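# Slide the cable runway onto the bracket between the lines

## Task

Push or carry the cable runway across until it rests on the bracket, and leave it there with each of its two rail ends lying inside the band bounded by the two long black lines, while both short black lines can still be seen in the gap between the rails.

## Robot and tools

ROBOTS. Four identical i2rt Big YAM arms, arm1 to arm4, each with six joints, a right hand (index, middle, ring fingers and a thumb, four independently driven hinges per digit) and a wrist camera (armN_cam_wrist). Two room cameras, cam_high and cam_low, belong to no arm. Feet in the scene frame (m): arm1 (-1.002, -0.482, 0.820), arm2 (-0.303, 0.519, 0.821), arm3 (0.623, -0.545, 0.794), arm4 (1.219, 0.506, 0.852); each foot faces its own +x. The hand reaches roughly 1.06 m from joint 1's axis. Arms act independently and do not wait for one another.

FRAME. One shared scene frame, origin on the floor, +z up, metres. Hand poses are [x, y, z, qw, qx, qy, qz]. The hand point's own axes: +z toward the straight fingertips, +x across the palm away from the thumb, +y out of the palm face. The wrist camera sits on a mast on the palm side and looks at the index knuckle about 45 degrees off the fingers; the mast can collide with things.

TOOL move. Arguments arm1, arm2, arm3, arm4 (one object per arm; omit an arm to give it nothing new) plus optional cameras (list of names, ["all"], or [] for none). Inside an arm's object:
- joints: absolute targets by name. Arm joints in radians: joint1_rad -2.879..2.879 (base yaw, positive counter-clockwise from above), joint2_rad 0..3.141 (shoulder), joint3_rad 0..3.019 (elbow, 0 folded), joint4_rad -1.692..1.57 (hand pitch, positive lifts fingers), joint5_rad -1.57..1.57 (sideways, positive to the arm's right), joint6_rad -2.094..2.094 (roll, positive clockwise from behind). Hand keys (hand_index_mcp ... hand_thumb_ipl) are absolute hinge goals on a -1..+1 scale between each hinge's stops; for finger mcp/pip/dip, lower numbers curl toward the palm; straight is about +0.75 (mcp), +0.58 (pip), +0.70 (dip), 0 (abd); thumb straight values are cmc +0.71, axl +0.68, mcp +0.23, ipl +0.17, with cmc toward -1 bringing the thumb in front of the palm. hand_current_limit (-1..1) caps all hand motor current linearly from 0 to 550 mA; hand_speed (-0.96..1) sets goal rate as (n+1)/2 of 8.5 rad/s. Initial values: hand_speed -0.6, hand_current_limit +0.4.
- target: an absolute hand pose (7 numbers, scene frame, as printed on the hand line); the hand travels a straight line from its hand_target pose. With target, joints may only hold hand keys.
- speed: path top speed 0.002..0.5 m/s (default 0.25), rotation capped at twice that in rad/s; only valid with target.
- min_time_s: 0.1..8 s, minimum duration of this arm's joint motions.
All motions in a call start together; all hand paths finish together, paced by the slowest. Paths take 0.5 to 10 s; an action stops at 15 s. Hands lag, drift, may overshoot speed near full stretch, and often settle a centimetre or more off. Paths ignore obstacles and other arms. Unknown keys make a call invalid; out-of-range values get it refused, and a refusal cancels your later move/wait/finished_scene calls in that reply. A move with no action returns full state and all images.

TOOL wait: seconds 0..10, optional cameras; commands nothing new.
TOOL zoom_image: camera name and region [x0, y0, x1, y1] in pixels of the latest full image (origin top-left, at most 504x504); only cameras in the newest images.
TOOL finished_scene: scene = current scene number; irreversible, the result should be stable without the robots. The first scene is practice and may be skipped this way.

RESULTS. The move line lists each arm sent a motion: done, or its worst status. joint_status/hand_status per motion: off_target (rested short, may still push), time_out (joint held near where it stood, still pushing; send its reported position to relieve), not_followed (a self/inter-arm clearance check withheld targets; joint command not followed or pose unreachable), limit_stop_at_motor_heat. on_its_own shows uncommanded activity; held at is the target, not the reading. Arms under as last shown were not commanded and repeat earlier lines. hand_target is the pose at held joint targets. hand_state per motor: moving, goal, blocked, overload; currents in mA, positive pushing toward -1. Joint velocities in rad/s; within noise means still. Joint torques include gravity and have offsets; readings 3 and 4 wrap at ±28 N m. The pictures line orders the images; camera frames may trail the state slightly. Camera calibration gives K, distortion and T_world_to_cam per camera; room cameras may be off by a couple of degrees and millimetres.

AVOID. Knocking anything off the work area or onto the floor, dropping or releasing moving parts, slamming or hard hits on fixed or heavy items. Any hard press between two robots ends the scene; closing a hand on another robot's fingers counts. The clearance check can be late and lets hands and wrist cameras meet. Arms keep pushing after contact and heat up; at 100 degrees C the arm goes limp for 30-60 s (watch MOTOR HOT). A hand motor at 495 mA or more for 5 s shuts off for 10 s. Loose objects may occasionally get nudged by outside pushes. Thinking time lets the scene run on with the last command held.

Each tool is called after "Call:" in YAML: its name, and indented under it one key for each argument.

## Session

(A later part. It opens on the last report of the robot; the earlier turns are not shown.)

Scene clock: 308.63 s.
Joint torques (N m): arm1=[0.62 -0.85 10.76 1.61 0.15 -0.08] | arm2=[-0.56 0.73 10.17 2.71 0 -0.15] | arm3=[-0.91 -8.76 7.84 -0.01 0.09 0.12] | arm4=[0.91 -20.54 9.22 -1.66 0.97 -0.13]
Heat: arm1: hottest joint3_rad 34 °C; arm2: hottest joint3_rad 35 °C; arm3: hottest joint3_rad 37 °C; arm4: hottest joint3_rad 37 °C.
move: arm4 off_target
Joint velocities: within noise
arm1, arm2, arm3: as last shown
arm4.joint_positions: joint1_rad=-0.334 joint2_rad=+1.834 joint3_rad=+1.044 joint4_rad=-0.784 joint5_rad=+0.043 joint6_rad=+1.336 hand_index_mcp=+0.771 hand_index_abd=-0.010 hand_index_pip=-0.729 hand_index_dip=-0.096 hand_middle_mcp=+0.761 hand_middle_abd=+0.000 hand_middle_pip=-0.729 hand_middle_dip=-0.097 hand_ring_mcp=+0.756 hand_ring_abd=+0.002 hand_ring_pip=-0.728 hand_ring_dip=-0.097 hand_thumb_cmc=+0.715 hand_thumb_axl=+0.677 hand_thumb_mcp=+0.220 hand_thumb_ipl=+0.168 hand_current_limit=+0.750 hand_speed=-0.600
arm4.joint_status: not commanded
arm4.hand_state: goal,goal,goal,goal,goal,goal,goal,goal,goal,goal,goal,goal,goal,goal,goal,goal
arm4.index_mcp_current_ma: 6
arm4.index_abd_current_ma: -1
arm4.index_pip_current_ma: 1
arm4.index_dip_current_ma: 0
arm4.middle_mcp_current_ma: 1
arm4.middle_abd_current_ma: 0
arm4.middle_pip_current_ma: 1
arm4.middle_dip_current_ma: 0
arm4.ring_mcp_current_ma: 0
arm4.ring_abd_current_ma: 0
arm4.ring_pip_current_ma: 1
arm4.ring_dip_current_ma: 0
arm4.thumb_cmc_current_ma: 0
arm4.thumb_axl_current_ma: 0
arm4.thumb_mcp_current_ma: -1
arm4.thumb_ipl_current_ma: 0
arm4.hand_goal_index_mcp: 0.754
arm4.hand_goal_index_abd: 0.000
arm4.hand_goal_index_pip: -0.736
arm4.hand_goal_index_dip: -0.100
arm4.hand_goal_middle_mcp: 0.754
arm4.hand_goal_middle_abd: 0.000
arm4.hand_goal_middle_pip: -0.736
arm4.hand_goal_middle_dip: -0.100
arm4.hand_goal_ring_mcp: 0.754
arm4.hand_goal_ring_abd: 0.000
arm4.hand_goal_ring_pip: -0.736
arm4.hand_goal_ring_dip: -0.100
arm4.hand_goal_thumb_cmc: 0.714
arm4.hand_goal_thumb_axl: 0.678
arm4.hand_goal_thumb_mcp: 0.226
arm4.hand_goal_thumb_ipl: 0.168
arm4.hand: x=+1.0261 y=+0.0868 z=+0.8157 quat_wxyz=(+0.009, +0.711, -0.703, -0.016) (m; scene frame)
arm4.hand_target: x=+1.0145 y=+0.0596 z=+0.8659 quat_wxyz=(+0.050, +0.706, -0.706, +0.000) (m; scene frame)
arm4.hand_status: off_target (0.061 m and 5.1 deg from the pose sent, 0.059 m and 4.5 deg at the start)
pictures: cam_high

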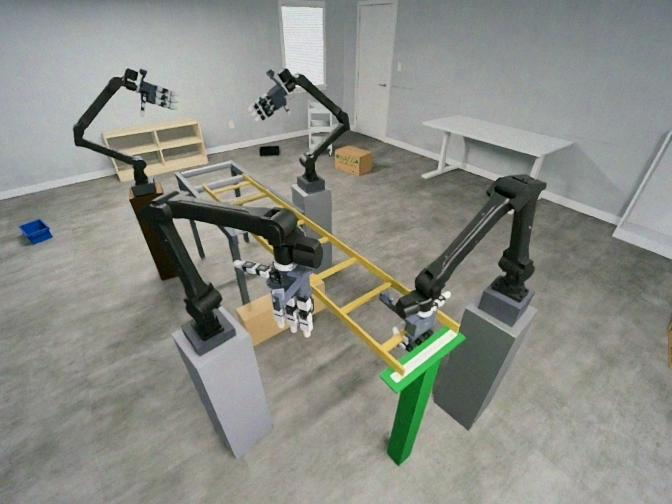

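Call:
move:
  arm4: {"target":[1.007,0.049,0.87,0.05,0.706,-0.706,0],"speed":0.06}

Call:
move:
  arm4: {"target":[1.002,0.043,0.87,0.05,0.706,-0.706,0],"speed":0.06}
  cameras: ["cam_high"]

Call:
zoom_image:
  camera: "cam_high"
  region: [370, 290, 480, 400]

Scene clock: 310.30 s.
Joint torques (N m): arm1=[0.62 -0.91 10.78 1.61 0.14 -0.08] | arm2=[-0.79 0.85 10.04 2.76 0.02 -0.16] | arm3=[-0.85 -8.7 7.83 -0.01 0.09 0.12] | arm4=[0.44 -18.84 10.35 -0.09 1.09 -0.16]
Heat: arm1: hottest joint3_rad 34 °C; arm2: hottest joint3_rad 35 °C; arm3: hottest joint3_rad 37 °C; arm4: hottest joint3_rad 37 °C.
move: arm4 off_target
Joint velocities: within noise
arm1, arm2, arm3: as last shown
arm4.joint_positions: joint1_rad=-0.334 joint2_rad=+1.823 joint3_rad=+1.060 joint4_rad=-0.841 joint5_rad=+0.040 joint6_rad=+1.331 hand_index_mcp=+0.776 hand_index_abd=-0.011 hand_index_pip=-0.697 hand_index_dip=-0.091 hand_middle_mcp=+0.768 hand_middle_abd=-0.001 hand_middle_pip=-0.727 hand_middle_dip=-0.097 hand_ring_mcp=+0.761 hand_ring_abd=+0.002 hand_ring_pip=-0.729 hand_ring_dip=-0.097 hand_thumb_cmc=+0.715 hand_thumb_axl=+0.677 hand_thumb_mcp=+0.221 hand_thumb_ipl=+0.168 hand_current_limit=+0.750 hand_speed=-0.600
arm4.joint_status: not commanded
arm4.hand_state: blocked,goal,blocked,goal,goal,goal,goal,goal,goal,goal,goal,goal,goal,goal,goal,goal
arm4.index_mcp_current_ma: 10
arm4.index_abd_current_ma: -2
arm4.index_pip_current_ma: 25
arm4.index_dip_current_ma: 1
arm4.middle_mcp_current_ma: 4
arm4.middle_abd_current_ma: 0
arm4.middle_pip_current_ma: 2
arm4.middle_dip_current_ma: 0
arm4.ring_mcp_current_ma: 1
arm4.ring_abd_current_ma: 0
arm4.ring_pip_current_ma: 1
arm4.ring_dip_current_ma: 0
arm4.thumb_cmc_current_ma: 0
arm4.thumb_axl_current_ma: 0
arm4.thumb_mcp_current_ma: -1
arm4.thumb_ipl_current_ma: 0
arm4.hand_goal_index_mcp: 0.754
arm4.hand_goal_index_abd: 0.000
arm4.hand_goal_index_pip: -0.736
arm4.hand_goal_index_dip: -0.100
arm4.hand_goal_middle_mcp: 0.754
arm4.hand_goal_middle_abd: 0.000
arm4.hand_goal_middle_pip: -0.736
arm4.hand_goal_middle_dip: -0.100
arm4.hand_goal_ring_mcp: 0.754
arm4.hand_goal_ring_abd: 0.000
arm4.hand_goal_ring_pip: -0.736
arm4.hand_goal_ring_dip: -0.100
arm4.hand_goal_thumb_cmc: 0.714
arm4.hand_goal_thumb_axl: 0.678
arm4.hand_goal_thumb_mcp: 0.226
arm4.hand_goal_thumb_ipl: 0.168
arm4.hand: x=+1.0272 y=+0.0901 z=+0.8247 quat_wxyz=(-0.004, +0.713, -0.701, -0.023) (m; scene frame)
arm4.hand_target: x=+1.0080 y=+0.0528 z=+0.8713 quat_wxyz=(+0.050, +0.706, -0.707, +0.000) (m; scene frame)
arm4.hand_status: off_target (0.064 m and 6.8 deg from the pose sent, 0.069 m and 5.1 deg at the start)
pictures: none

Scene clock: 311.27 s.
Joint torques (N m): arm1=[0.62 -0.91 10.78 1.61 0.14 -0.08] | arm2=[-0.44 0.67 10.1 2.86 0.01 -0.14] | arm3=[-0.85 -8.76 7.83 -0.01 0.09 0.12] | arm4=[-0.5 -17.55 11.4 -0.18 1.06 -0.17]
Heat: arm1: hottest joint3_rad 34 °C; arm2: hottest joint3_rad 35 °C; arm3: hottest joint3_rad 37 °C; arm4: hottest joint3_rad 37 °C.
move: arm4 off_target
Joint velocities: within noise
arm1, arm2, arm3: as last shown
arm4.joint_positions: joint1_rad=-0.334 joint2_rad=+1.823 joint3_rad=+1.065 joint4_rad=-0.848 joint5_rad=+0.040 joint6_rad=+1.328 hand_index_mcp=+0.782 hand_index_abd=-0.012 hand_index_pip=-0.689 hand_index_dip=-0.091 hand_middle_mcp=+0.771 hand_middle_abd=-0.004 hand_middle_pip=-0.721 hand_middle_dip=-0.097 hand_ring_mcp=+0.761 hand_ring_abd=+0.002 hand_ring_pip=-0.729 hand_ring_dip=-0.097 hand_thumb_cmc=+0.715 hand_thumb_axl=+0.677 hand_thumb_mcp=+0.221 hand_thumb_ipl=+0.168 hand_current_limit=+0.750 hand_speed=-0.600
arm4.joint_status: not commanded
arm4.hand_state: blocked,goal,blocked,goal,goal,goal,goal,goal,goal,goal,goal,goal,goal,goal,goal,goal
arm4.index_mcp_current_ma: 15
arm4.index_abd_current_ma: -2
arm4.index_pip_current_ma: 37
arm4.index_dip_current_ma: 1
arm4.middle_mcp_current_ma: 6
arm4.middle_abd_current_ma: 0
arm4.middle_pip_current_ma: 4
arm4.middle_dip_current_ma: 0
arm4.ring_mcp_current_ma: 1
arm4.ring_abd_current_ma: 0
arm4.ring_pip_current_ma: 1
arm4.ring_dip_current_ma: 0
arm4.thumb_cmc_current_ma: 0
arm4.thumb_axl_current_ma: 0
arm4.thumb_mcp_current_ma: -1
arm4.thumb_ipl_current_ma: 0
arm4.hand_goal_index_mcp: 0.754
arm4.hand_goal_index_abd: 0.000
arm4.hand_goal_index_pip: -0.736
arm4.hand_goal_index_dip: -0.100
arm4.hand_goal_middle_mcp: 0.754
arm4.hand_goal_middle_abd: 0.000
arm4.hand_goal_middle_pip: -0.736
arm4.hand_goal_middle_dip: -0.100
arm4.hand_goal_ring_mcp: 0.754
arm4.hand_goal_ring_abd: 0.000
arm4.hand_goal_ring_pip: -0.736
arm4.hand_goal_ring_dip: -0.100
arm4.hand_goal_thumb_cmc: 0.714
arm4.hand_goal_thumb_axl: 0.678
arm4.hand_goal_thumb_mcp: 0.226
arm4.hand_goal_thumb_ipl: 0.168
arm4.hand: x=+1.0270 y=+0.0892 z=+0.8260 quat_wxyz=(-0.005, +0.714, -0.700, -0.024) (m; scene frame)
arm4.hand_target: x=+1.0033 y=+0.0476 z=+0.8722 quat_wxyz=(+0.051, +0.706, -0.707, -0.001) (m; scene frame)
arm4.hand_status: off_target (0.069 m and 7.0 deg from the pose sent, 0.070 m and 6.8 deg at the start)
pictures: cam_high

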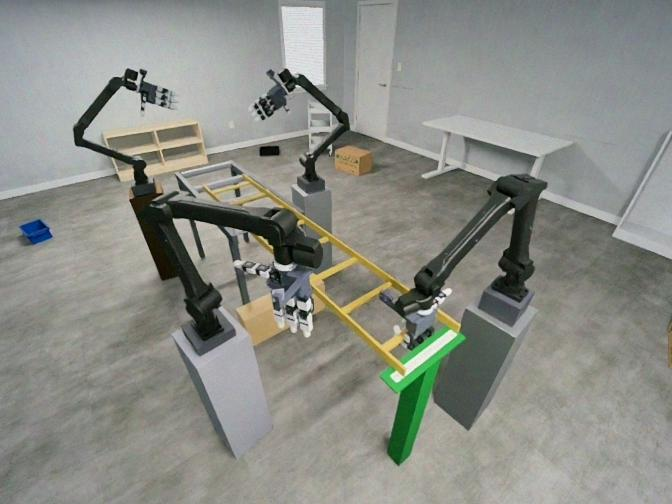

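Scaled by 4.582 from the camera's 672x504 image, which has a finer 960x720 frame.

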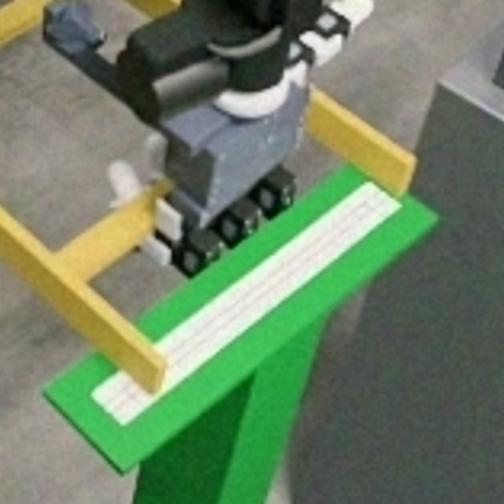

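Call:
move:
  arm3: {"joints":{"joint6_rad":-1.72}}

Call:
move:
  arm3: {"target":[0.949,-0.29,1.12,0,0.4226,-0.9063,0],"speed":0.3}
  cameras: ["arm3_cam_wrist","cam_high"]

Scene clock: 315.43 s.
Joint torques (N m): arm1=[0.67 -0.85 10.77 1.61 0.15 -0.08] | arm2=[-0.73 0.62 10.07 2.81 -0.01 -0.14] | arm3=[-0.91 -8.82 7.95 0.09 -0.08 -0.14] | arm4=[-0.15 -17.9 11.3 -0.05 1.09 -0.2]
Heat: arm1: hottest joint3_rad 34 °C; arm2: hottest joint3_rad 35 °C; arm3: hottest joint3_rad 37 °C; arm4: hottest joint3_rad 37 °C.
move: arm3 done
Joint velocities: within noise
arm1.joint_positions: joint1_rad=+0.166 joint2_rad=+0.624 joint3_rad=+1.324 joint4_rad=-1.143 joint5_rad=+0.019 joint6_rad=+1.116 hand_index_mcp=+0.755 hand_index_abd=+0.001 hand_index_pip=+0.577 hand_index_dip=+0.696 hand_middle_mcp=+0.755 hand_middle_abd=+0.001 hand_middle_pip=+0.577 hand_middle_dip=+0.696 hand_ring_mcp=+0.755 hand_ring_abd=+0.000 hand_ring_pip=+0.577 hand_ring_dip=+0.696 hand_thumb_cmc=+0.715 hand_thumb_axl=+0.677 hand_thumb_mcp=+0.226 hand_thumb_ipl=+0.168 hand_current_limit=+0.400 hand_speed=-0.600
arm1.joint_status: not commanded
arm1.hand_state: goal,goal,goal,goal,goal,goal,goal,goal,goal,goal,goal,goal,goal,goal,goal,goal
arm1.index_mcp_current_ma: 1
arm1.index_abd_current_ma: 0
arm1.index_pip_current_ma: 1
arm1.index_dip_current_ma: 0
arm1.middle_mcp_current_ma: 1
arm1.middle_abd_current_ma: 0
arm1.middle_pip_current_ma: 1
arm1.middle_dip_current_ma: 0
arm1.ring_mcp_current_ma: 1
arm1.ring_abd_current_ma: 0
arm1.ring_pip_current_ma: 1
arm1.ring_dip_current_ma: 0
arm1.thumb_cmc_current_ma: 1
arm1.thumb_axl_current_ma: -1
arm1.thumb_mcp_current_ma: 0
arm1.thumb_ipl_current_ma: 0
arm1.hand_goal_index_mcp: 0.754
arm1.hand_goal_index_abd: 0.000
arm1.hand_goal_index_pip: 0.576
arm1.hand_goal_index_dip: 0.696
arm1.hand_goal_middle_mcp: 0.754
arm1.hand_goal_middle_abd: 0.000
arm1.hand_goal_middle_pip: 0.576
arm1.hand_goal_middle_dip: 0.696
arm1.hand_goal_ring_mcp: 0.754
arm1.hand_goal_ring_abd: 0.000
arm1.hand_goal_ring_pip: 0.576
arm1.hand_goal_ring_dip: 0.696
arm1.hand_goal_thumb_cmc: 0.714
arm1.hand_goal_thumb_axl: 0.678
arm1.hand_goal_thumb_mcp: 0.226
arm1.hand_goal_thumb_ipl: 0.168
arm1.hand: x=-0.9125 y=-0.2064 z=+1.3835 quat_wxyz=(-0.280, +0.450, +0.715, +0.456) (m; scene frame)
arm1.hand_target: x=-0.9124 y=-0.2099 z=+1.3967 quat_wxyz=(-0.286, +0.446, +0.709, +0.466) (m; scene frame)
arm1.hand_status: not commanded
arm2.joint_positions: joint1_rad=-0.055 joint2_rad=+0.612 joint3_rad=+1.317 joint4_rad=-1.234 joint5_rad=-0.014 joint6_rad=+1.159 hand_index_mcp=+0.754 hand_index_abd=+0.000 hand_index_pip=+0.577 hand_index_dip=+0.696 hand_middle_mcp=+0.754 hand_middle_abd=+0.001 hand_middle_pip=+0.577 hand_middle_dip=+0.696 hand_ring_mcp=+0.754 hand_ring_abd=+0.000 hand_ring_pip=+0.577 hand_ring_dip=+0.696 hand_thumb_cmc=+0.714 hand_thumb_axl=+0.677 hand_thumb_mcp=+0.226 hand_thumb_ipl=+0.168 hand_current_limit=+0.400 hand_speed=-0.600
arm2.joint_status: not commanded
arm2.hand_state: goal,goal,goal,goal,goal,goal,goal,goal,goal,goal,goal,goal,goal,goal,goal,goal
arm2.index_mcp_current_ma: 0
arm2.index_abd_current_ma: 1
arm2.index_pip_current_ma: 2
arm2.index_dip_current_ma: 0
arm2.middle_mcp_current_ma: 0
arm2.middle_abd_current_ma: 1
arm2.middle_pip_current_ma: 2
arm2.middle_dip_current_ma: 0
arm2.ring_mcp_current_ma: 0
arm2.ring_abd_current_ma: 1
arm2.ring_pip_current_ma: 2
arm2.ring_dip_current_ma: 0
arm2.thumb_cmc_current_ma: 1
arm2.thumb_axl_current_ma: -3
arm2.thumb_mcp_current_ma: -1
arm2.thumb_ipl_current_ma: -1
arm2.hand_goal_index_mcp: 0.754
arm2.hand_goal_index_abd: 0.000
arm2.hand_goal_index_pip: 0.576
arm2.hand_goal_index_dip: 0.696
arm2.hand_goal_middle_mcp: 0.754
arm2.hand_goal_middle_abd: 0.000
arm2.hand_goal_middle_pip: 0.576
arm2.hand_goal_middle_dip: 0.696
arm2.hand_goal_ring_mcp: 0.754
arm2.hand_goal_ring_abd: 0.000
arm2.hand_goal_ring_pip: 0.576
arm2.hand_goal_ring_dip: 0.696
arm2.hand_goal_thumb_cmc: 0.714
arm2.hand_goal_thumb_axl: 0.678
arm2.hand_goal_thumb_mcp: 0.226
arm2.hand_goal_thumb_ipl: 0.168
arm2.hand: x=-0.4305 y=+0.2754 z=+1.3591 quat_wxyz=(+0.437, +0.684, -0.532, +0.241) (m; scene frame)
arm2.hand_target: x=-0.4301 y=+0.2780 z=+1.3702 quat_wxyz=(+0.446, +0.679, -0.528, +0.246) (m; scene frame)
arm2.hand_status: not commanded
arm3.joint_positions: joint1_rad=-1.143 joint2_rad=+1.335 joint3_rad=+1.387 joint4_rad=-1.568 joint5_rad=+0.006 joint6_rad=-1.707 hand_index_mcp=+0.754 hand_index_abd=-0.003 hand_index_pip=+0.574 hand_index_dip=+0.694 hand_middle_mcp=+0.754 hand_middle_abd=+0.000 hand_middle_pip=+0.574 hand_middle_dip=+0.693 hand_ring_mcp=+0.754 hand_ring_abd=+0.000 hand_ring_pip=+0.573 hand_ring_dip=+0.694 hand_thumb_cmc=+0.713 hand_thumb_axl=+0.677 hand_thumb_mcp=+0.215 hand_thumb_ipl=+0.165 hand_current_limit=+0.400 hand_speed=-0.600
arm3.joint_status: all done
arm3.hand_state: goal,goal,goal,goal,goal,goal,goal,goal,goal,goal,goal,goal,goal,goal,goal,goal
arm3.index_mcp_current_ma: 0
arm3.index_abd_current_ma: -1
arm3.index_pip_current_ma: -1
arm3.index_dip_current_ma: -1
arm3.middle_mcp_current_ma: 0
arm3.middle_abd_current_ma: 0
arm3.middle_pip_current_ma: -1
arm3.middle_dip_current_ma: -1
arm3.ring_mcp_current_ma: 0
arm3.ring_abd_current_ma: 0
arm3.ring_pip_current_ma: -1
arm3.ring_dip_current_ma: -1
arm3.thumb_cmc_current_ma: 0
arm3.thumb_axl_current_ma: 0
arm3.thumb_mcp_current_ma: -11
arm3.thumb_ipl_current_ma: -2
arm3.hand_goal_index_mcp: 0.754
arm3.hand_goal_index_abd: 0.000
arm3.hand_goal_index_pip: 0.576
arm3.hand_goal_index_dip: 0.696
arm3.hand_goal_middle_mcp: 0.754
arm3.hand_goal_middle_abd: 0.000
arm3.hand_goal_middle_pip: 0.576
arm3.hand_goal_middle_dip: 0.696
arm3.hand_goal_ring_mcp: 0.754
arm3.hand_goal_ring_abd: 0.000
arm3.hand_goal_ring_pip: 0.576
arm3.hand_goal_ring_dip: 0.696
arm3.hand_goal_thumb_cmc: 0.714
arm3.hand_goal_thumb_axl: 0.678
arm3.hand_goal_thumb_mcp: 0.226
arm3.hand_goal_thumb_ipl: 0.168
arm3.hand: x=+0.9280 y=-0.2601 z=+1.0769 quat_wxyz=(+0.024, -0.331, +0.943, -0.003) (m; scene frame)
arm3.hand_target: x=+0.9255 y=-0.2643 z=+1.0758 quat_wxyz=(+0.020, -0.334, +0.942, -0.004) (m; scene frame)
arm3.hand_status: not commanded
arm4: as last shown
arm4.index_mcp_current_ma: 16
pictures: none

Scene clock: 316.87 s.
Joint torques (N m): arm1=[0.67 -0.91 10.77 1.61 0.14 -0.08] | arm2=[-0.56 1.14 10 2.76 0 -0.12] | arm3=[-0.85 -8.18 12.03 -0.02 -0.25 -0.12] | arm4=[-0.26 -17.9 11.41 -0.17 1.08 -0.16]
Heat: arm1: hottest joint3_rad 34 °C; arm2: hottest joint3_rad 35 °C; arm3: hottest joint3_rad 37 °C; arm4: hottest joint2_rad 36 °C.
move: arm3 off_target
Joint velocities: within noise
arm1, arm2, arm4: as last shown
arm3.joint_positions: joint1_rad=-1.236 joint2_rad=+1.390 joint3_rad=+1.511 joint4_rad=-1.675 joint5_rad=-0.016 joint6_rad=-1.990 hand_index_mcp=+0.754 hand_index_abd=-0.003 hand_index_pip=+0.574 hand_index_dip=+0.694 hand_middle_mcp=+0.754 hand_middle_abd=+0.000 hand_middle_pip=+0.574 hand_middle_dip=+0.693 hand_ring_mcp=+0.754 hand_ring_abd=+0.000 hand_ring_pip=+0.573 hand_ring_dip=+0.694 hand_thumb_cmc=+0.713 hand_thumb_axl=+0.677 hand_thumb_mcp=+0.215 hand_thumb_ipl=+0.165 hand_current_limit=+0.400 hand_speed=-0.600
arm3.joint_status: not commanded
arm3.hand_state: goal,goal,goal,goal,goal,goal,goal,goal,goal,goal,goal,goal,goal,goal,goal,goal
arm3.index_mcp_current_ma: 0
arm3.index_abd_current_ma: -1
arm3.index_pip_current_ma: -1
arm3.index_dip_current_ma: -1
arm3.middle_mcp_current_ma: 0
arm3.middle_abd_current_ma: 0
arm3.middle_pip_current_ma: -1
arm3.middle_dip_current_ma: -1
arm3.ring_mcp_current_ma: 0
arm3.ring_abd_current_ma: 0
arm3.ring_pip_current_ma: -1
arm3.ring_dip_current_ma: -1
arm3.thumb_cmc_current_ma: 0
arm3.thumb_axl_current_ma: 0
arm3.thumb_mcp_current_ma: -11
arm3.thumb_ipl_current_ma: -2
arm3.hand_goal_index_mcp: 0.754
arm3.hand_goal_index_abd: 0.000
arm3.hand_goal_index_pip: 0.576
arm3.hand_goal_index_dip: 0.696
arm3.hand_goal_middle_mcp: 0.754
arm3.hand_goal_middle_abd: 0.000
arm3.hand_goal_middle_pip: 0.576
arm3.hand_goal_middle_dip: 0.696
arm3.hand_goal_ring_mcp: 0.754
arm3.hand_goal_ring_abd: 0.000
arm3.hand_goal_ring_pip: 0.576
arm3.hand_goal_ring_dip: 0.696
arm3.hand_goal_thumb_cmc: 0.714
arm3.hand_goal_thumb_axl: 0.678
arm3.hand_goal_thumb_mcp: 0.226
arm3.hand_goal_thumb_ipl: 0.168
arm3.hand: x=+0.9377 y=-0.2930 z=+1.1046 quat_wxyz=(+0.004, -0.419, +0.908, +0.003) (m; scene frame)
arm3.hand_target: x=+0.9484 y=-0.2904 z=+1.1192 quat_wxyz=(+0.020, -0.422, +0.906, +0.005) (m; scene frame)
arm3.hand_status: off_target (0.019 m and 0.7 deg from the pose sent, 0.056 m and 11.7 deg at the start; a joint's target at an end of its range on 32 of 43 steps)
pictures: arm3_cam_wrist, cam_high
camera_calibration:
arm3_cam_wrist: T_world_to_cam=[[0.029883, 0.997404, 0.0655189, 0.21953], [0.680547, -0.068311, 0.729513, -1.51361], [0.732095, 0.0227886, -0.680821, 0.1989], [0, 0, 0, 1]] pos_world=[0.877906, -0.326888, 1.22523]

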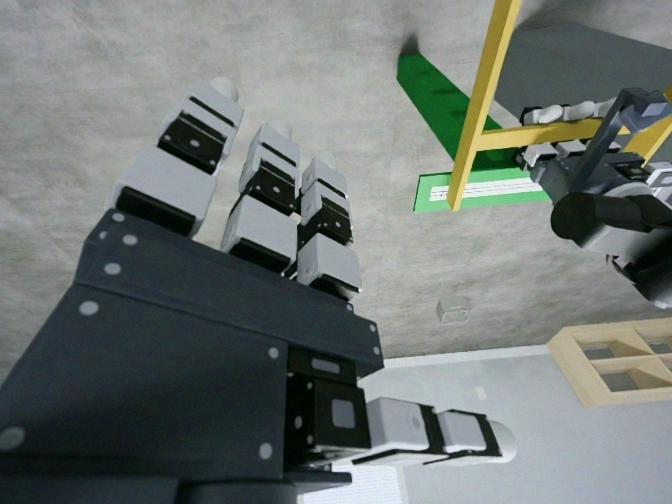

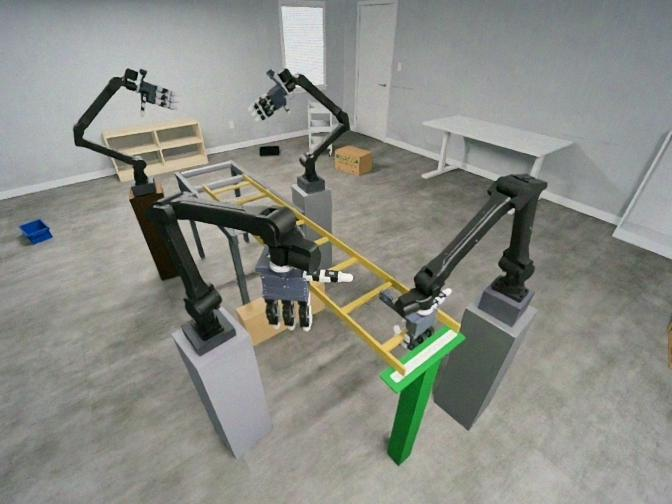

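Call:
zoom_image:
  camera: "arm3_cam_wrist"
  region: [405, 150, 485, 220]

Call:
zoom_image:
  camera: "arm3_cam_wrist"
  region: [500, 80, 672, 220]

Scaled by 6.300 from the camera's 672x504 image, which has a finer 960x720 frame.

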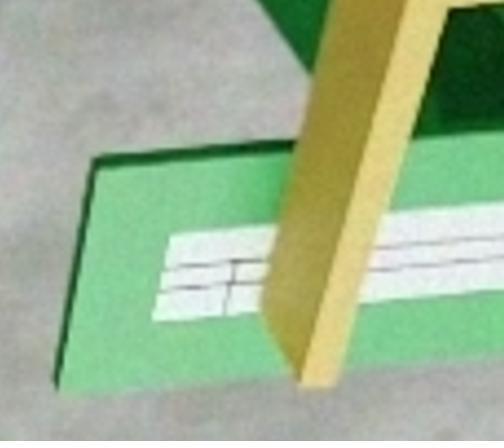

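Scaled by 2.930 from the camera's 672x504 image, which has a finer 960x720 frame.

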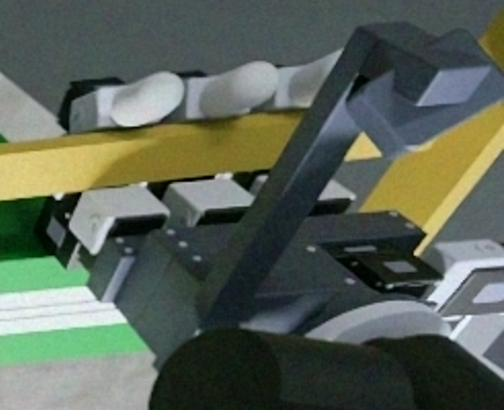

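Call:
move:
  arm4: {"target":[0.998,0.03,0.865,0.05,0.706,-0.706,0],"speed":0.06}
  cameras: ["arm3_cam_wrist"]

Call:
zoom_image:
  camera: "arm3_cam_wrist"
  region: [405, 150, 485, 220]

Scene clock: 318.73 s.
Joint torques (N m): arm1=[0.62 -0.91 10.77 1.61 0.14 -0.08] | arm2=[-0.73 0.91 10.06 2.67 0.02 -0.13] | arm3=[-0.97 -8.18 12.04 -0.01 -0.25 -0.14] | arm4=[-0.5 -16.32 12.33 0.61 1.07 -0.15]
Heat: arm1: hottest joint3_rad 34 °C; arm2: hottest joint3_rad 36 °C; arm3: hottest joint3_rad 37 °C; arm4: hottest joint3_rad 37 °C.
move: arm4 off_target
Joint velocities: within noise
arm1, arm2, arm3: as last shown
arm4.joint_positions: joint1_rad=-0.334 joint2_rad=+1.840 joint3_rad=+1.088 joint4_rad=-0.873 joint5_rad=+0.040 joint6_rad=+1.327 hand_index_mcp=+0.785 hand_index_abd=-0.016 hand_index_pip=-0.681 hand_index_dip=-0.088 hand_middle_mcp=+0.772 hand_middle_abd=-0.004 hand_middle_pip=-0.721 hand_middle_dip=-0.097 hand_ring_mcp=+0.761 hand_ring_abd=+0.002 hand_ring_pip=-0.729 hand_ring_dip=-0.097 hand_thumb_cmc=+0.715 hand_thumb_axl=+0.677 hand_thumb_mcp=+0.221 hand_thumb_ipl=+0.168 hand_current_limit=+0.750 hand_speed=-0.600
arm4.joint_status: not commanded
arm4.hand_state: blocked,goal,blocked,goal,goal,goal,goal,goal,goal,goal,goal,goal,goal,goal,goal,goal
arm4.index_mcp_current_ma: 19
arm4.index_abd_current_ma: -4
arm4.index_pip_current_ma: 50
arm4.index_dip_current_ma: 3
arm4.middle_mcp_current_ma: 6
arm4.middle_abd_current_ma: 0
arm4.middle_pip_current_ma: 4
arm4.middle_dip_current_ma: 0
arm4.ring_mcp_current_ma: 1
arm4.ring_abd_current_ma: 0
arm4.ring_pip_current_ma: 1
arm4.ring_dip_current_ma: 0
arm4.thumb_cmc_current_ma: 0
arm4.thumb_axl_current_ma: 0
arm4.thumb_mcp_current_ma: -1
arm4.thumb_ipl_current_ma: 0
arm4.hand_goal_index_mcp: 0.754
arm4.hand_goal_index_abd: 0.000
arm4.hand_goal_index_pip: -0.736
arm4.hand_goal_index_dip: -0.100
arm4.hand_goal_middle_mcp: 0.754
arm4.hand_goal_middle_abd: 0.000
arm4.hand_goal_middle_pip: -0.736
arm4.hand_goal_middle_dip: -0.100
arm4.hand_goal_ring_mcp: 0.754
arm4.hand_goal_ring_abd: 0.000
arm4.hand_goal_ring_pip: -0.736
arm4.hand_goal_ring_dip: -0.100
arm4.hand_goal_thumb_cmc: 0.714
arm4.hand_goal_thumb_axl: 0.678
arm4.hand_goal_thumb_mcp: 0.226
arm4.hand_goal_thumb_ipl: 0.168
arm4.hand: x=+1.0263 y=+0.0862 z=+0.8253 quat_wxyz=(-0.013, +0.714, -0.699, -0.029) (m; scene frame)
arm4.hand_target: x=+0.9998 y=+0.0359 z=+0.8689 quat_wxyz=(+0.051, +0.706, -0.707, -0.001) (m; scene frame)
arm4.hand_status: off_target (0.074 m and 8.0 deg from the pose sent, 0.077 m and 7.0 deg at the start)
pictures: arm3_cam_wrist
camera_calibration:
arm3_cam_wrist: T_world_to_cam=[[0.0295281, 0.997411, 0.0655762, 0.219873], [0.680566, -0.068111, 0.729514, -1.51357], [0.732092, 0.0230877, -0.680815, 0.198995], [0, 0, 0, 1]] pos_world=[0.877905, -0.326989, 1.22523]

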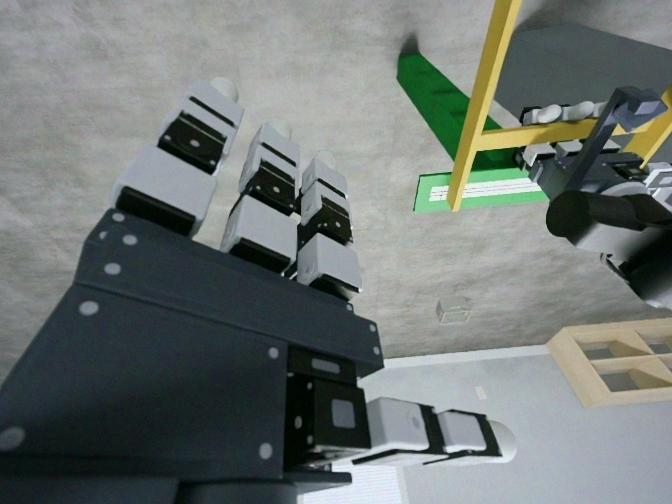

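Scaled by 6.300 from the camera's 672x504 image, which has a finer 960x720 frame.

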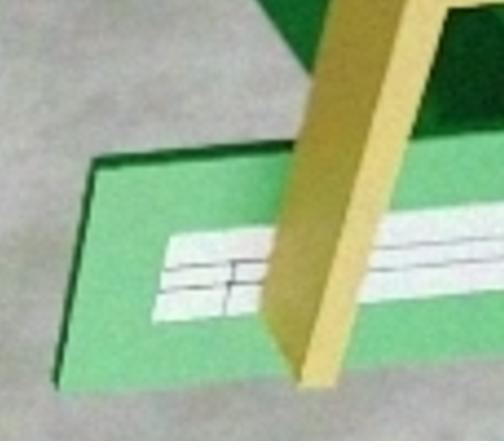

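Call:
move:
  arm4: {"target":[0.992,0.01,0.87,0.05,0.706,-0.706,0],"speed":0.06}
  cameras: ["arm3_cam_wrist"]

Call:
zoom_image:
  camera: "arm3_cam_wrist"
  region: [405, 150, 485, 220]

Scene clock: 321.23 s.
Joint torques (N m): arm1=[0.56 -0.91 10.77 1.61 0.14 -0.08] | arm2=[-0.67 1.03 10.04 2.78 0 -0.15] | arm3=[-0.97 -8.18 12.04 -0.01 -0.24 -0.14] | arm4=[-0.26 -17.96 12.93 0.72 1.05 -0.21]
Heat: arm1: hottest joint3_rad 34 °C; arm2: hottest joint3_rad 36 °C; arm3: hottest joint3_rad 38 °C; arm4: hottest joint3_rad 37 °C.
move: arm4 off_target
Joint velocities: within noise
arm1, arm2, arm3: as last shown
arm4.joint_positions: joint1_rad=-0.340 joint2_rad=+1.879 joint3_rad=+1.151 joint4_rad=-0.912 joint5_rad=+0.041 joint6_rad=+1.328 hand_index_mcp=+0.786 hand_index_abd=-0.018 hand_index_pip=-0.675 hand_index_dip=-0.085 hand_middle_mcp=+0.772 hand_middle_abd=-0.004 hand_middle_pip=-0.726 hand_middle_dip=-0.097 hand_ring_mcp=+0.759 hand_ring_abd=+0.002 hand_ring_pip=-0.729 hand_ring_dip=-0.097 hand_thumb_cmc=+0.715 hand_thumb_axl=+0.677 hand_thumb_mcp=+0.221 hand_thumb_ipl=+0.168 hand_current_limit=+0.750 hand_speed=-0.600
arm4.joint_status: not commanded
arm4.hand_state: blocked,goal,blocked,goal,goal,goal,goal,goal,goal,goal,goal,goal,goal,goal,goal,goal
arm4.index_mcp_current_ma: 19
arm4.index_abd_current_ma: -5
arm4.index_pip_current_ma: 60
arm4.index_dip_current_ma: 4
arm4.middle_mcp_current_ma: 6
arm4.middle_abd_current_ma: 0
arm4.middle_pip_current_ma: 2
arm4.middle_dip_current_ma: 0
arm4.ring_mcp_current_ma: 0
arm4.ring_abd_current_ma: 0
arm4.ring_pip_current_ma: 1
arm4.ring_dip_current_ma: 0
arm4.thumb_cmc_current_ma: 0
arm4.thumb_axl_current_ma: 0
arm4.thumb_mcp_current_ma: -1
arm4.thumb_ipl_current_ma: 0
arm4.hand_goal_index_mcp: 0.754
arm4.hand_goal_index_abd: 0.000
arm4.hand_goal_index_pip: -0.736
arm4.hand_goal_index_dip: -0.100
arm4.hand_goal_middle_mcp: 0.754
arm4.hand_goal_middle_abd: 0.000
arm4.hand_goal_middle_pip: -0.736
arm4.hand_goal_middle_dip: -0.100
arm4.hand_goal_ring_mcp: 0.754
arm4.hand_goal_ring_abd: 0.000
arm4.hand_goal_ring_pip: -0.736
arm4.hand_goal_ring_dip: -0.100
arm4.hand_goal_thumb_cmc: 0.714
arm4.hand_goal_thumb_axl: 0.678
arm4.hand_goal_thumb_mcp: 0.226
arm4.hand_goal_thumb_ipl: 0.168
arm4.hand: x=+1.0199 y=+0.0718 z=+0.8256 quat_wxyz=(-0.019, +0.712, -0.701, -0.033) (m; scene frame)
arm4.hand_target: x=+0.9941 y=+0.0169 z=+0.8745 quat_wxyz=(+0.051, +0.706, -0.707, -0.001) (m; scene frame)
arm4.hand_status: off_target (0.081 m and 8.8 deg from the pose sent, 0.095 m and 8.0 deg at the start)
pictures: arm3_cam_wrist
camera_calibration:
arm3_cam_wrist: T_world_to_cam=[[0.0295281, 0.997411, 0.0655762, 0.219873], [0.680566, -0.068111, 0.729514, -1.51357], [0.732092, 0.0230877, -0.680815, 0.198995], [0, 0, 0, 1]] pos_world=[0.877905, -0.326989, 1.22523]

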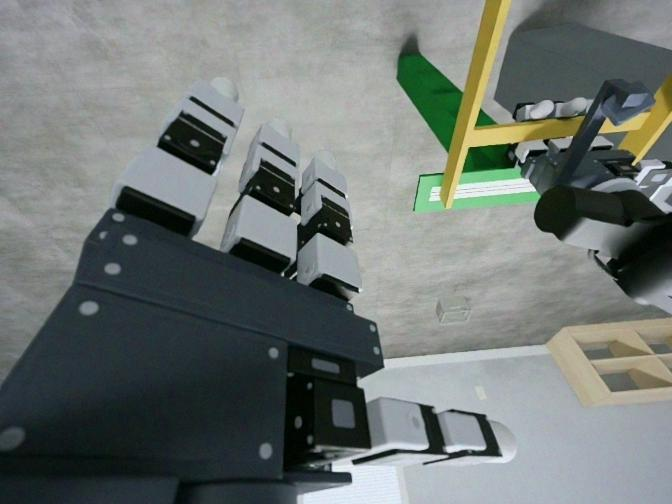

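Scaled by 6.300 from the camera's 672x504 image, which has a finer 960x720 frame.

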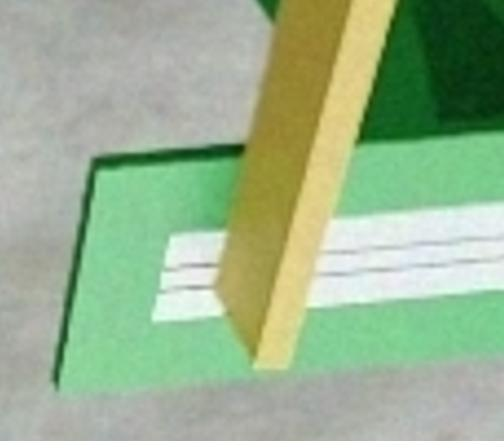

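Call:
move:
  arm4: {"target":[0.986,0.003,0.87,0.05,0.706,-0.706,0],"speed":0.06}
  cameras: ["arm3_cam_wrist"]

Call:
zoom_image:
  camera: "arm3_cam_wrist"
  region: [405, 150, 485, 220]

Scene clock: 322.50 s.
Joint torques (N m): arm1=[0.62 -0.91 10.78 1.61 0.14 -0.08] | arm2=[-0.62 0.97 10.06 2.73 0 -0.14] | arm3=[-0.97 -8.18 12.03 -0.02 -0.24 -0.14] | arm4=[-0.5 -17.67 13.53 0.99 1.06 -0.27]
Heat: arm1: hottest joint3_rad 34 °C; arm2: hottest joint3_rad 36 °C; arm3: hottest joint3_rad 38 °C; arm4: hottest joint3_rad 37 °C.
move: arm4 off_target
Joint velocities: within noise
arm1, arm2, arm3: as last shown
arm4.joint_positions: joint1_rad=-0.340 joint2_rad=+1.890 joint3_rad=+1.166 joint4_rad=-0.931 joint5_rad=+0.042 joint6_rad=+1.328 hand_index_mcp=+0.786 hand_index_abd=-0.019 hand_index_pip=-0.675 hand_index_dip=-0.084 hand_middle_mcp=+0.772 hand_middle_abd=-0.002 hand_middle_pip=-0.728 hand_middle_dip=-0.097 hand_ring_mcp=+0.759 hand_ring_abd=+0.002 hand_ring_pip=-0.729 hand_ring_dip=-0.097 hand_thumb_cmc=+0.715 hand_thumb_axl=+0.677 hand_thumb_mcp=+0.221 hand_thumb_ipl=+0.168 hand_current_limit=+0.750 hand_speed=-0.600
arm4.joint_status: not commanded
arm4.hand_state: blocked,goal,blocked,goal,goal,goal,goal,goal,goal,goal,goal,goal,goal,goal,goal,goal
arm4.index_mcp_current_ma: 20
arm4.index_abd_current_ma: -5
arm4.index_pip_current_ma: 60
arm4.index_dip_current_ma: 5
arm4.middle_mcp_current_ma: 6
arm4.middle_abd_current_ma: 0
arm4.middle_pip_current_ma: 1
arm4.middle_dip_current_ma: 0
arm4.ring_mcp_current_ma: 0
arm4.ring_abd_current_ma: 0
arm4.ring_pip_current_ma: 1
arm4.ring_dip_current_ma: 0
arm4.thumb_cmc_current_ma: 0
arm4.thumb_axl_current_ma: 0
arm4.thumb_mcp_current_ma: -1
arm4.thumb_ipl_current_ma: 0
arm4.hand_goal_index_mcp: 0.754
arm4.hand_goal_index_abd: 0.000
arm4.hand_goal_index_pip: -0.736
arm4.hand_goal_index_dip: -0.100
arm4.hand_goal_middle_mcp: 0.754
arm4.hand_goal_middle_abd: 0.000
arm4.hand_goal_middle_pip: -0.736
arm4.hand_goal_middle_dip: -0.100
arm4.hand_goal_ring_mcp: 0.754
arm4.hand_goal_ring_abd: 0.000
arm4.hand_goal_ring_pip: -0.736
arm4.hand_goal_ring_dip: -0.100
arm4.hand_goal_thumb_cmc: 0.714
arm4.hand_goal_thumb_axl: 0.678
arm4.hand_goal_thumb_mcp: 0.226
arm4.hand_goal_thumb_ipl: 0.168
arm4.hand: x=+1.0197 y=+0.0709 z=+0.8251 quat_wxyz=(-0.026, +0.712, -0.701, -0.037) (m; scene frame)
arm4.hand_target: x=+0.9886 y=+0.0112 z=+0.8760 quat_wxyz=(+0.051, +0.706, -0.707, -0.001) (m; scene frame)
arm4.hand_status: off_target (0.088 m and 9.7 deg from the pose sent, 0.089 m and 8.8 deg at the start)
pictures: arm3_cam_wrist
camera_calibration:
arm3_cam_wrist: T_world_to_cam=[[0.0295281, 0.997411, 0.0655762, 0.219873], [0.680566, -0.068111, 0.729514, -1.51357], [0.732092, 0.0230877, -0.680815, 0.198995], [0, 0, 0, 1]] pos_world=[0.877905, -0.326989, 1.22523]

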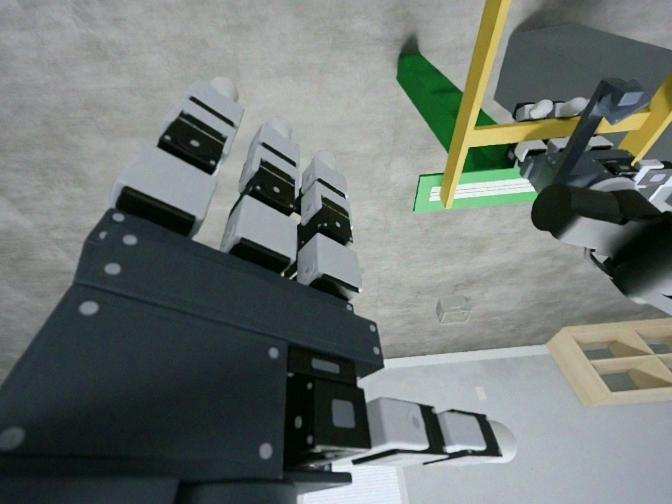

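Scaled by 6.300 from the camera's 672x504 image, which has a finer 960x720 frame.

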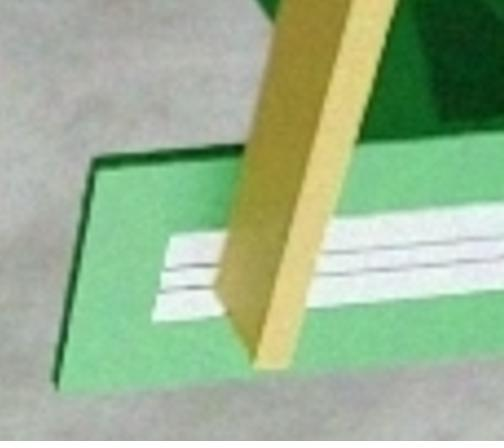

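Call:
move:
  arm4: {"target":[0.98,-0.007,0.87,0.05,0.706,-0.706,0],"speed":0.06}
  cameras: ["arm3_cam_wrist"]

Call:
zoom_image:
  camera: "arm3_cam_wrist"
  region: [405, 150, 485, 220]

Scene clock: 323.83 s.
Joint torques (N m): arm1=[0.56 -0.85 10.78 1.61 0.14 -0.08] | arm2=[-0.5 0.44 10.04 2.78 -0.03 -0.14] | arm3=[-0.91 -8.18 12.03 -0.02 -0.25 -0.14] | arm4=[0.15 -18.14 13 0.88 0.94 -0.3]
Heat: arm1: hottest joint3_rad 34 °C; arm2: hottest joint3_rad 36 °C; arm3: hottest joint3_rad 38 °C; arm4: hottest joint3_rad 37 °C.
move: arm4 off_target
Joint velocities: within noise
arm1, arm2, arm3: as last shown
arm4.joint_positions: joint1_rad=-0.354 joint2_rad=+1.919 joint3_rad=+1.218 joint4_rad=-0.939 joint5_rad=+0.043 joint6_rad=+1.328 hand_index_mcp=+0.787 hand_index_abd=-0.019 hand_index_pip=-0.675 hand_index_dip=-0.083 hand_middle_mcp=+0.772 hand_middle_abd=-0.002 hand_middle_pip=-0.727 hand_middle_dip=-0.097 hand_ring_mcp=+0.758 hand_ring_abd=+0.002 hand_ring_pip=-0.729 hand_ring_dip=-0.097 hand_thumb_cmc=+0.715 hand_thumb_axl=+0.677 hand_thumb_mcp=+0.221 hand_thumb_ipl=+0.168 hand_current_limit=+0.750 hand_speed=-0.600
arm4.joint_status: not commanded
arm4.hand_state: blocked,goal,blocked,goal,goal,goal,goal,goal,goal,goal,goal,goal,goal,goal,goal,goal
arm4.index_mcp_current_ma: 20
arm4.index_abd_current_ma: -5
arm4.index_pip_current_ma: 60
arm4.index_dip_current_ma: 5
arm4.middle_mcp_current_ma: 6
arm4.middle_abd_current_ma: 0
arm4.middle_pip_current_ma: 1
arm4.middle_dip_current_ma: 0
arm4.ring_mcp_current_ma: 0
arm4.ring_abd_current_ma: 0
arm4.ring_pip_current_ma: 1
arm4.ring_dip_current_ma: 0
arm4.thumb_cmc_current_ma: 0
arm4.thumb_axl_current_ma: 0
arm4.thumb_mcp_current_ma: -1
arm4.thumb_ipl_current_ma: 0
arm4.hand_goal_index_mcp: 0.754
arm4.hand_goal_index_abd: 0.000
arm4.hand_goal_index_pip: -0.736
arm4.hand_goal_index_dip: -0.100
arm4.hand_goal_middle_mcp: 0.754
arm4.hand_goal_middle_abd: 0.000
arm4.hand_goal_middle_pip: -0.736
arm4.hand_goal_middle_dip: -0.100
arm4.hand_goal_ring_mcp: 0.754
arm4.hand_goal_ring_abd: 0.000
arm4.hand_goal_ring_pip: -0.736
arm4.hand_goal_ring_dip: -0.100
arm4.hand_goal_thumb_cmc: 0.714
arm4.hand_goal_thumb_axl: 0.678
arm4.hand_goal_thumb_mcp: 0.226
arm4.hand_goal_thumb_ipl: 0.168
arm4.hand: x=+1.0086 y=+0.0553 z=+0.8261 quat_wxyz=(-0.019, +0.707, -0.706, -0.033) (m; scene frame)
arm4.hand_target: x=+0.9824 y=+0.0000 z=+0.8748 quat_wxyz=(+0.051, +0.706, -0.707, -0.001) (m; scene frame)
arm4.hand_status: off_target (0.081 m and 8.8 deg from the pose sent, 0.098 m and 9.7 deg at the start)
pictures: arm3_cam_wrist
camera_calibration:
arm3_cam_wrist: T_world_to_cam=[[0.0295281, 0.997411, 0.0655762, 0.219873], [0.680566, -0.068111, 0.729514, -1.51357], [0.732092, 0.0230877, -0.680815, 0.198995], [0, 0, 0, 1]] pos_world=[0.877905, -0.326989, 1.22523]

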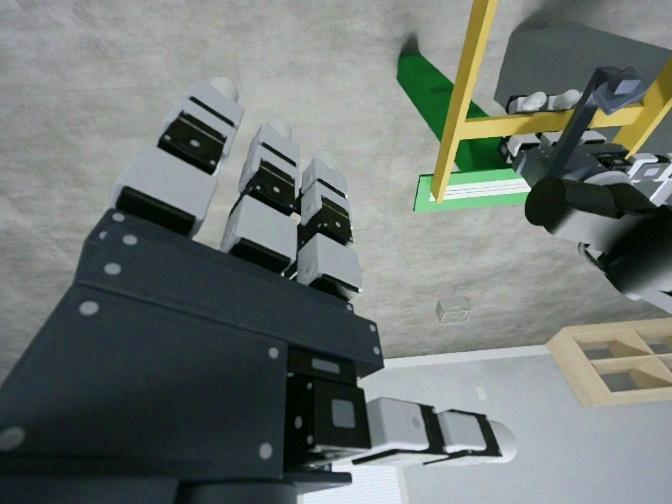

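Scaled by 6.300 from the camera's 672x504 image, which has a finer 960x720 frame.

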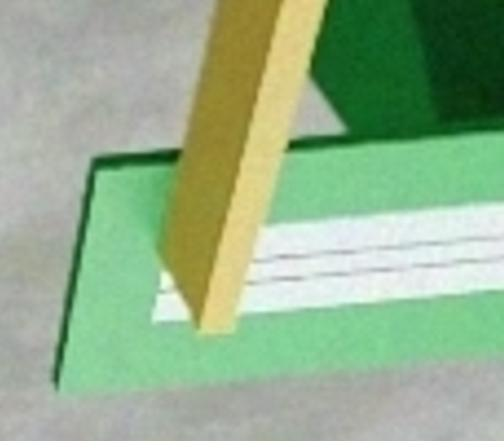

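Call:
move:
  arm4: {"target":[0.997,0.015,0.875,0.05,0.706,-0.706,0],"speed":0.05}
  cameras: ["arm3_cam_wrist"]

Call:
zoom_image:
  camera: "arm3_cam_wrist"
  region: [405, 150, 485, 220]

Scene clock: 325.87 s.
Joint torques (N m): arm1=[0.62 -0.85 10.77 1.61 0.14 -0.08] | arm2=[-0.26 0.62 10.02 2.85 0 -0.16] | arm3=[-0.97 -8.18 12.05 -0.03 -0.24 -0.14] | arm4=[1.2 -23.24 7.99 1.61 0.87 -0.17]
Heat: arm1: hottest joint3_rad 34 °C; arm2: hottest joint3_rad 36 °C; arm3: hottest joint3_rad 38 °C; arm4: hottest joint3_rad 37 °C.
move: arm4 off_target
Joint velocities: within noise
arm1, arm2, arm3: as last shown
arm4.joint_positions: joint1_rad=-0.354 joint2_rad=+1.919 joint3_rad=+1.218 joint4_rad=-0.939 joint5_rad=+0.043 joint6_rad=+1.329 hand_index_mcp=+0.787 hand_index_abd=-0.019 hand_index_pip=-0.675 hand_index_dip=-0.083 hand_middle_mcp=+0.772 hand_middle_abd=-0.002 hand_middle_pip=-0.727 hand_middle_dip=-0.097 hand_ring_mcp=+0.758 hand_ring_abd=+0.002 hand_ring_pip=-0.729 hand_ring_dip=-0.097 hand_thumb_cmc=+0.715 hand_thumb_axl=+0.677 hand_thumb_mcp=+0.221 hand_thumb_ipl=+0.168 hand_current_limit=+0.750 hand_speed=-0.600
arm4.joint_status: not commanded
arm4.hand_state: blocked,goal,blocked,goal,goal,goal,goal,goal,goal,goal,goal,goal,goal,goal,goal,goal
arm4.index_mcp_current_ma: 20
arm4.index_abd_current_ma: -5
arm4.index_pip_current_ma: 60
arm4.index_dip_current_ma: 5
arm4.middle_mcp_current_ma: 6
arm4.middle_abd_current_ma: 0
arm4.middle_pip_current_ma: 1
arm4.middle_dip_current_ma: 0
arm4.ring_mcp_current_ma: 0
arm4.ring_abd_current_ma: 0
arm4.ring_pip_current_ma: 1
arm4.ring_dip_current_ma: 0
arm4.thumb_cmc_current_ma: 0
arm4.thumb_axl_current_ma: 0
arm4.thumb_mcp_current_ma: -1
arm4.thumb_ipl_current_ma: 0
arm4.hand_goal_index_mcp: 0.754
arm4.hand_goal_index_abd: 0.000
arm4.hand_goal_index_pip: -0.736
arm4.hand_goal_index_dip: -0.100
arm4.hand_goal_middle_mcp: 0.754
arm4.hand_goal_middle_abd: 0.000
arm4.hand_goal_middle_pip: -0.736
arm4.hand_goal_middle_dip: -0.100
arm4.hand_goal_ring_mcp: 0.754
arm4.hand_goal_ring_abd: 0.000
arm4.hand_goal_ring_pip: -0.736
arm4.hand_goal_ring_dip: -0.100
arm4.hand_goal_thumb_cmc: 0.714
arm4.hand_goal_thumb_axl: 0.678
arm4.hand_goal_thumb_mcp: 0.226
arm4.hand_goal_thumb_ipl: 0.168
arm4.hand: x=+1.0085 y=+0.0553 z=+0.8264 quat_wxyz=(-0.019, +0.706, -0.707, -0.033) (m; scene frame)
arm4.hand_target: x=+0.9981 y=+0.0183 z=+0.8764 quat_wxyz=(+0.050, +0.706, -0.707, +0.000) (m; scene frame)
arm4.hand_status: off_target (0.064 m and 8.8 deg from the pose sent, 0.064 m and 8.8 deg at the start)
pictures: arm3_cam_wrist
camera_calibration:
arm3_cam_wrist: T_world_to_cam=[[0.0295281, 0.997411, 0.0655762, 0.219873], [0.680566, -0.068111, 0.729514, -1.51357], [0.732092, 0.0230877, -0.680815, 0.198995], [0, 0, 0, 1]] pos_world=[0.877905, -0.326989, 1.22523]

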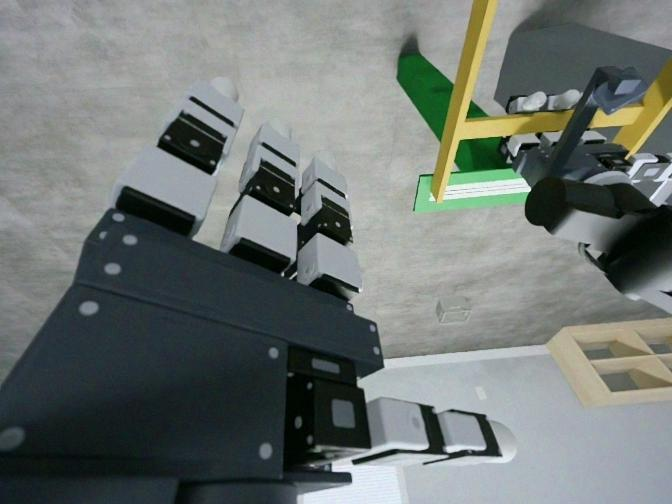

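Scaled by 6.300 from the camera's 672x504 image, which has a finer 960x720 frame.

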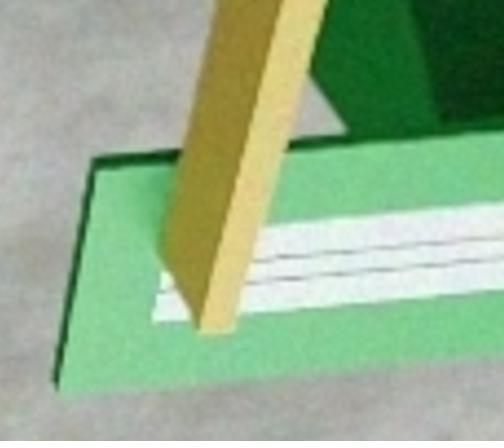

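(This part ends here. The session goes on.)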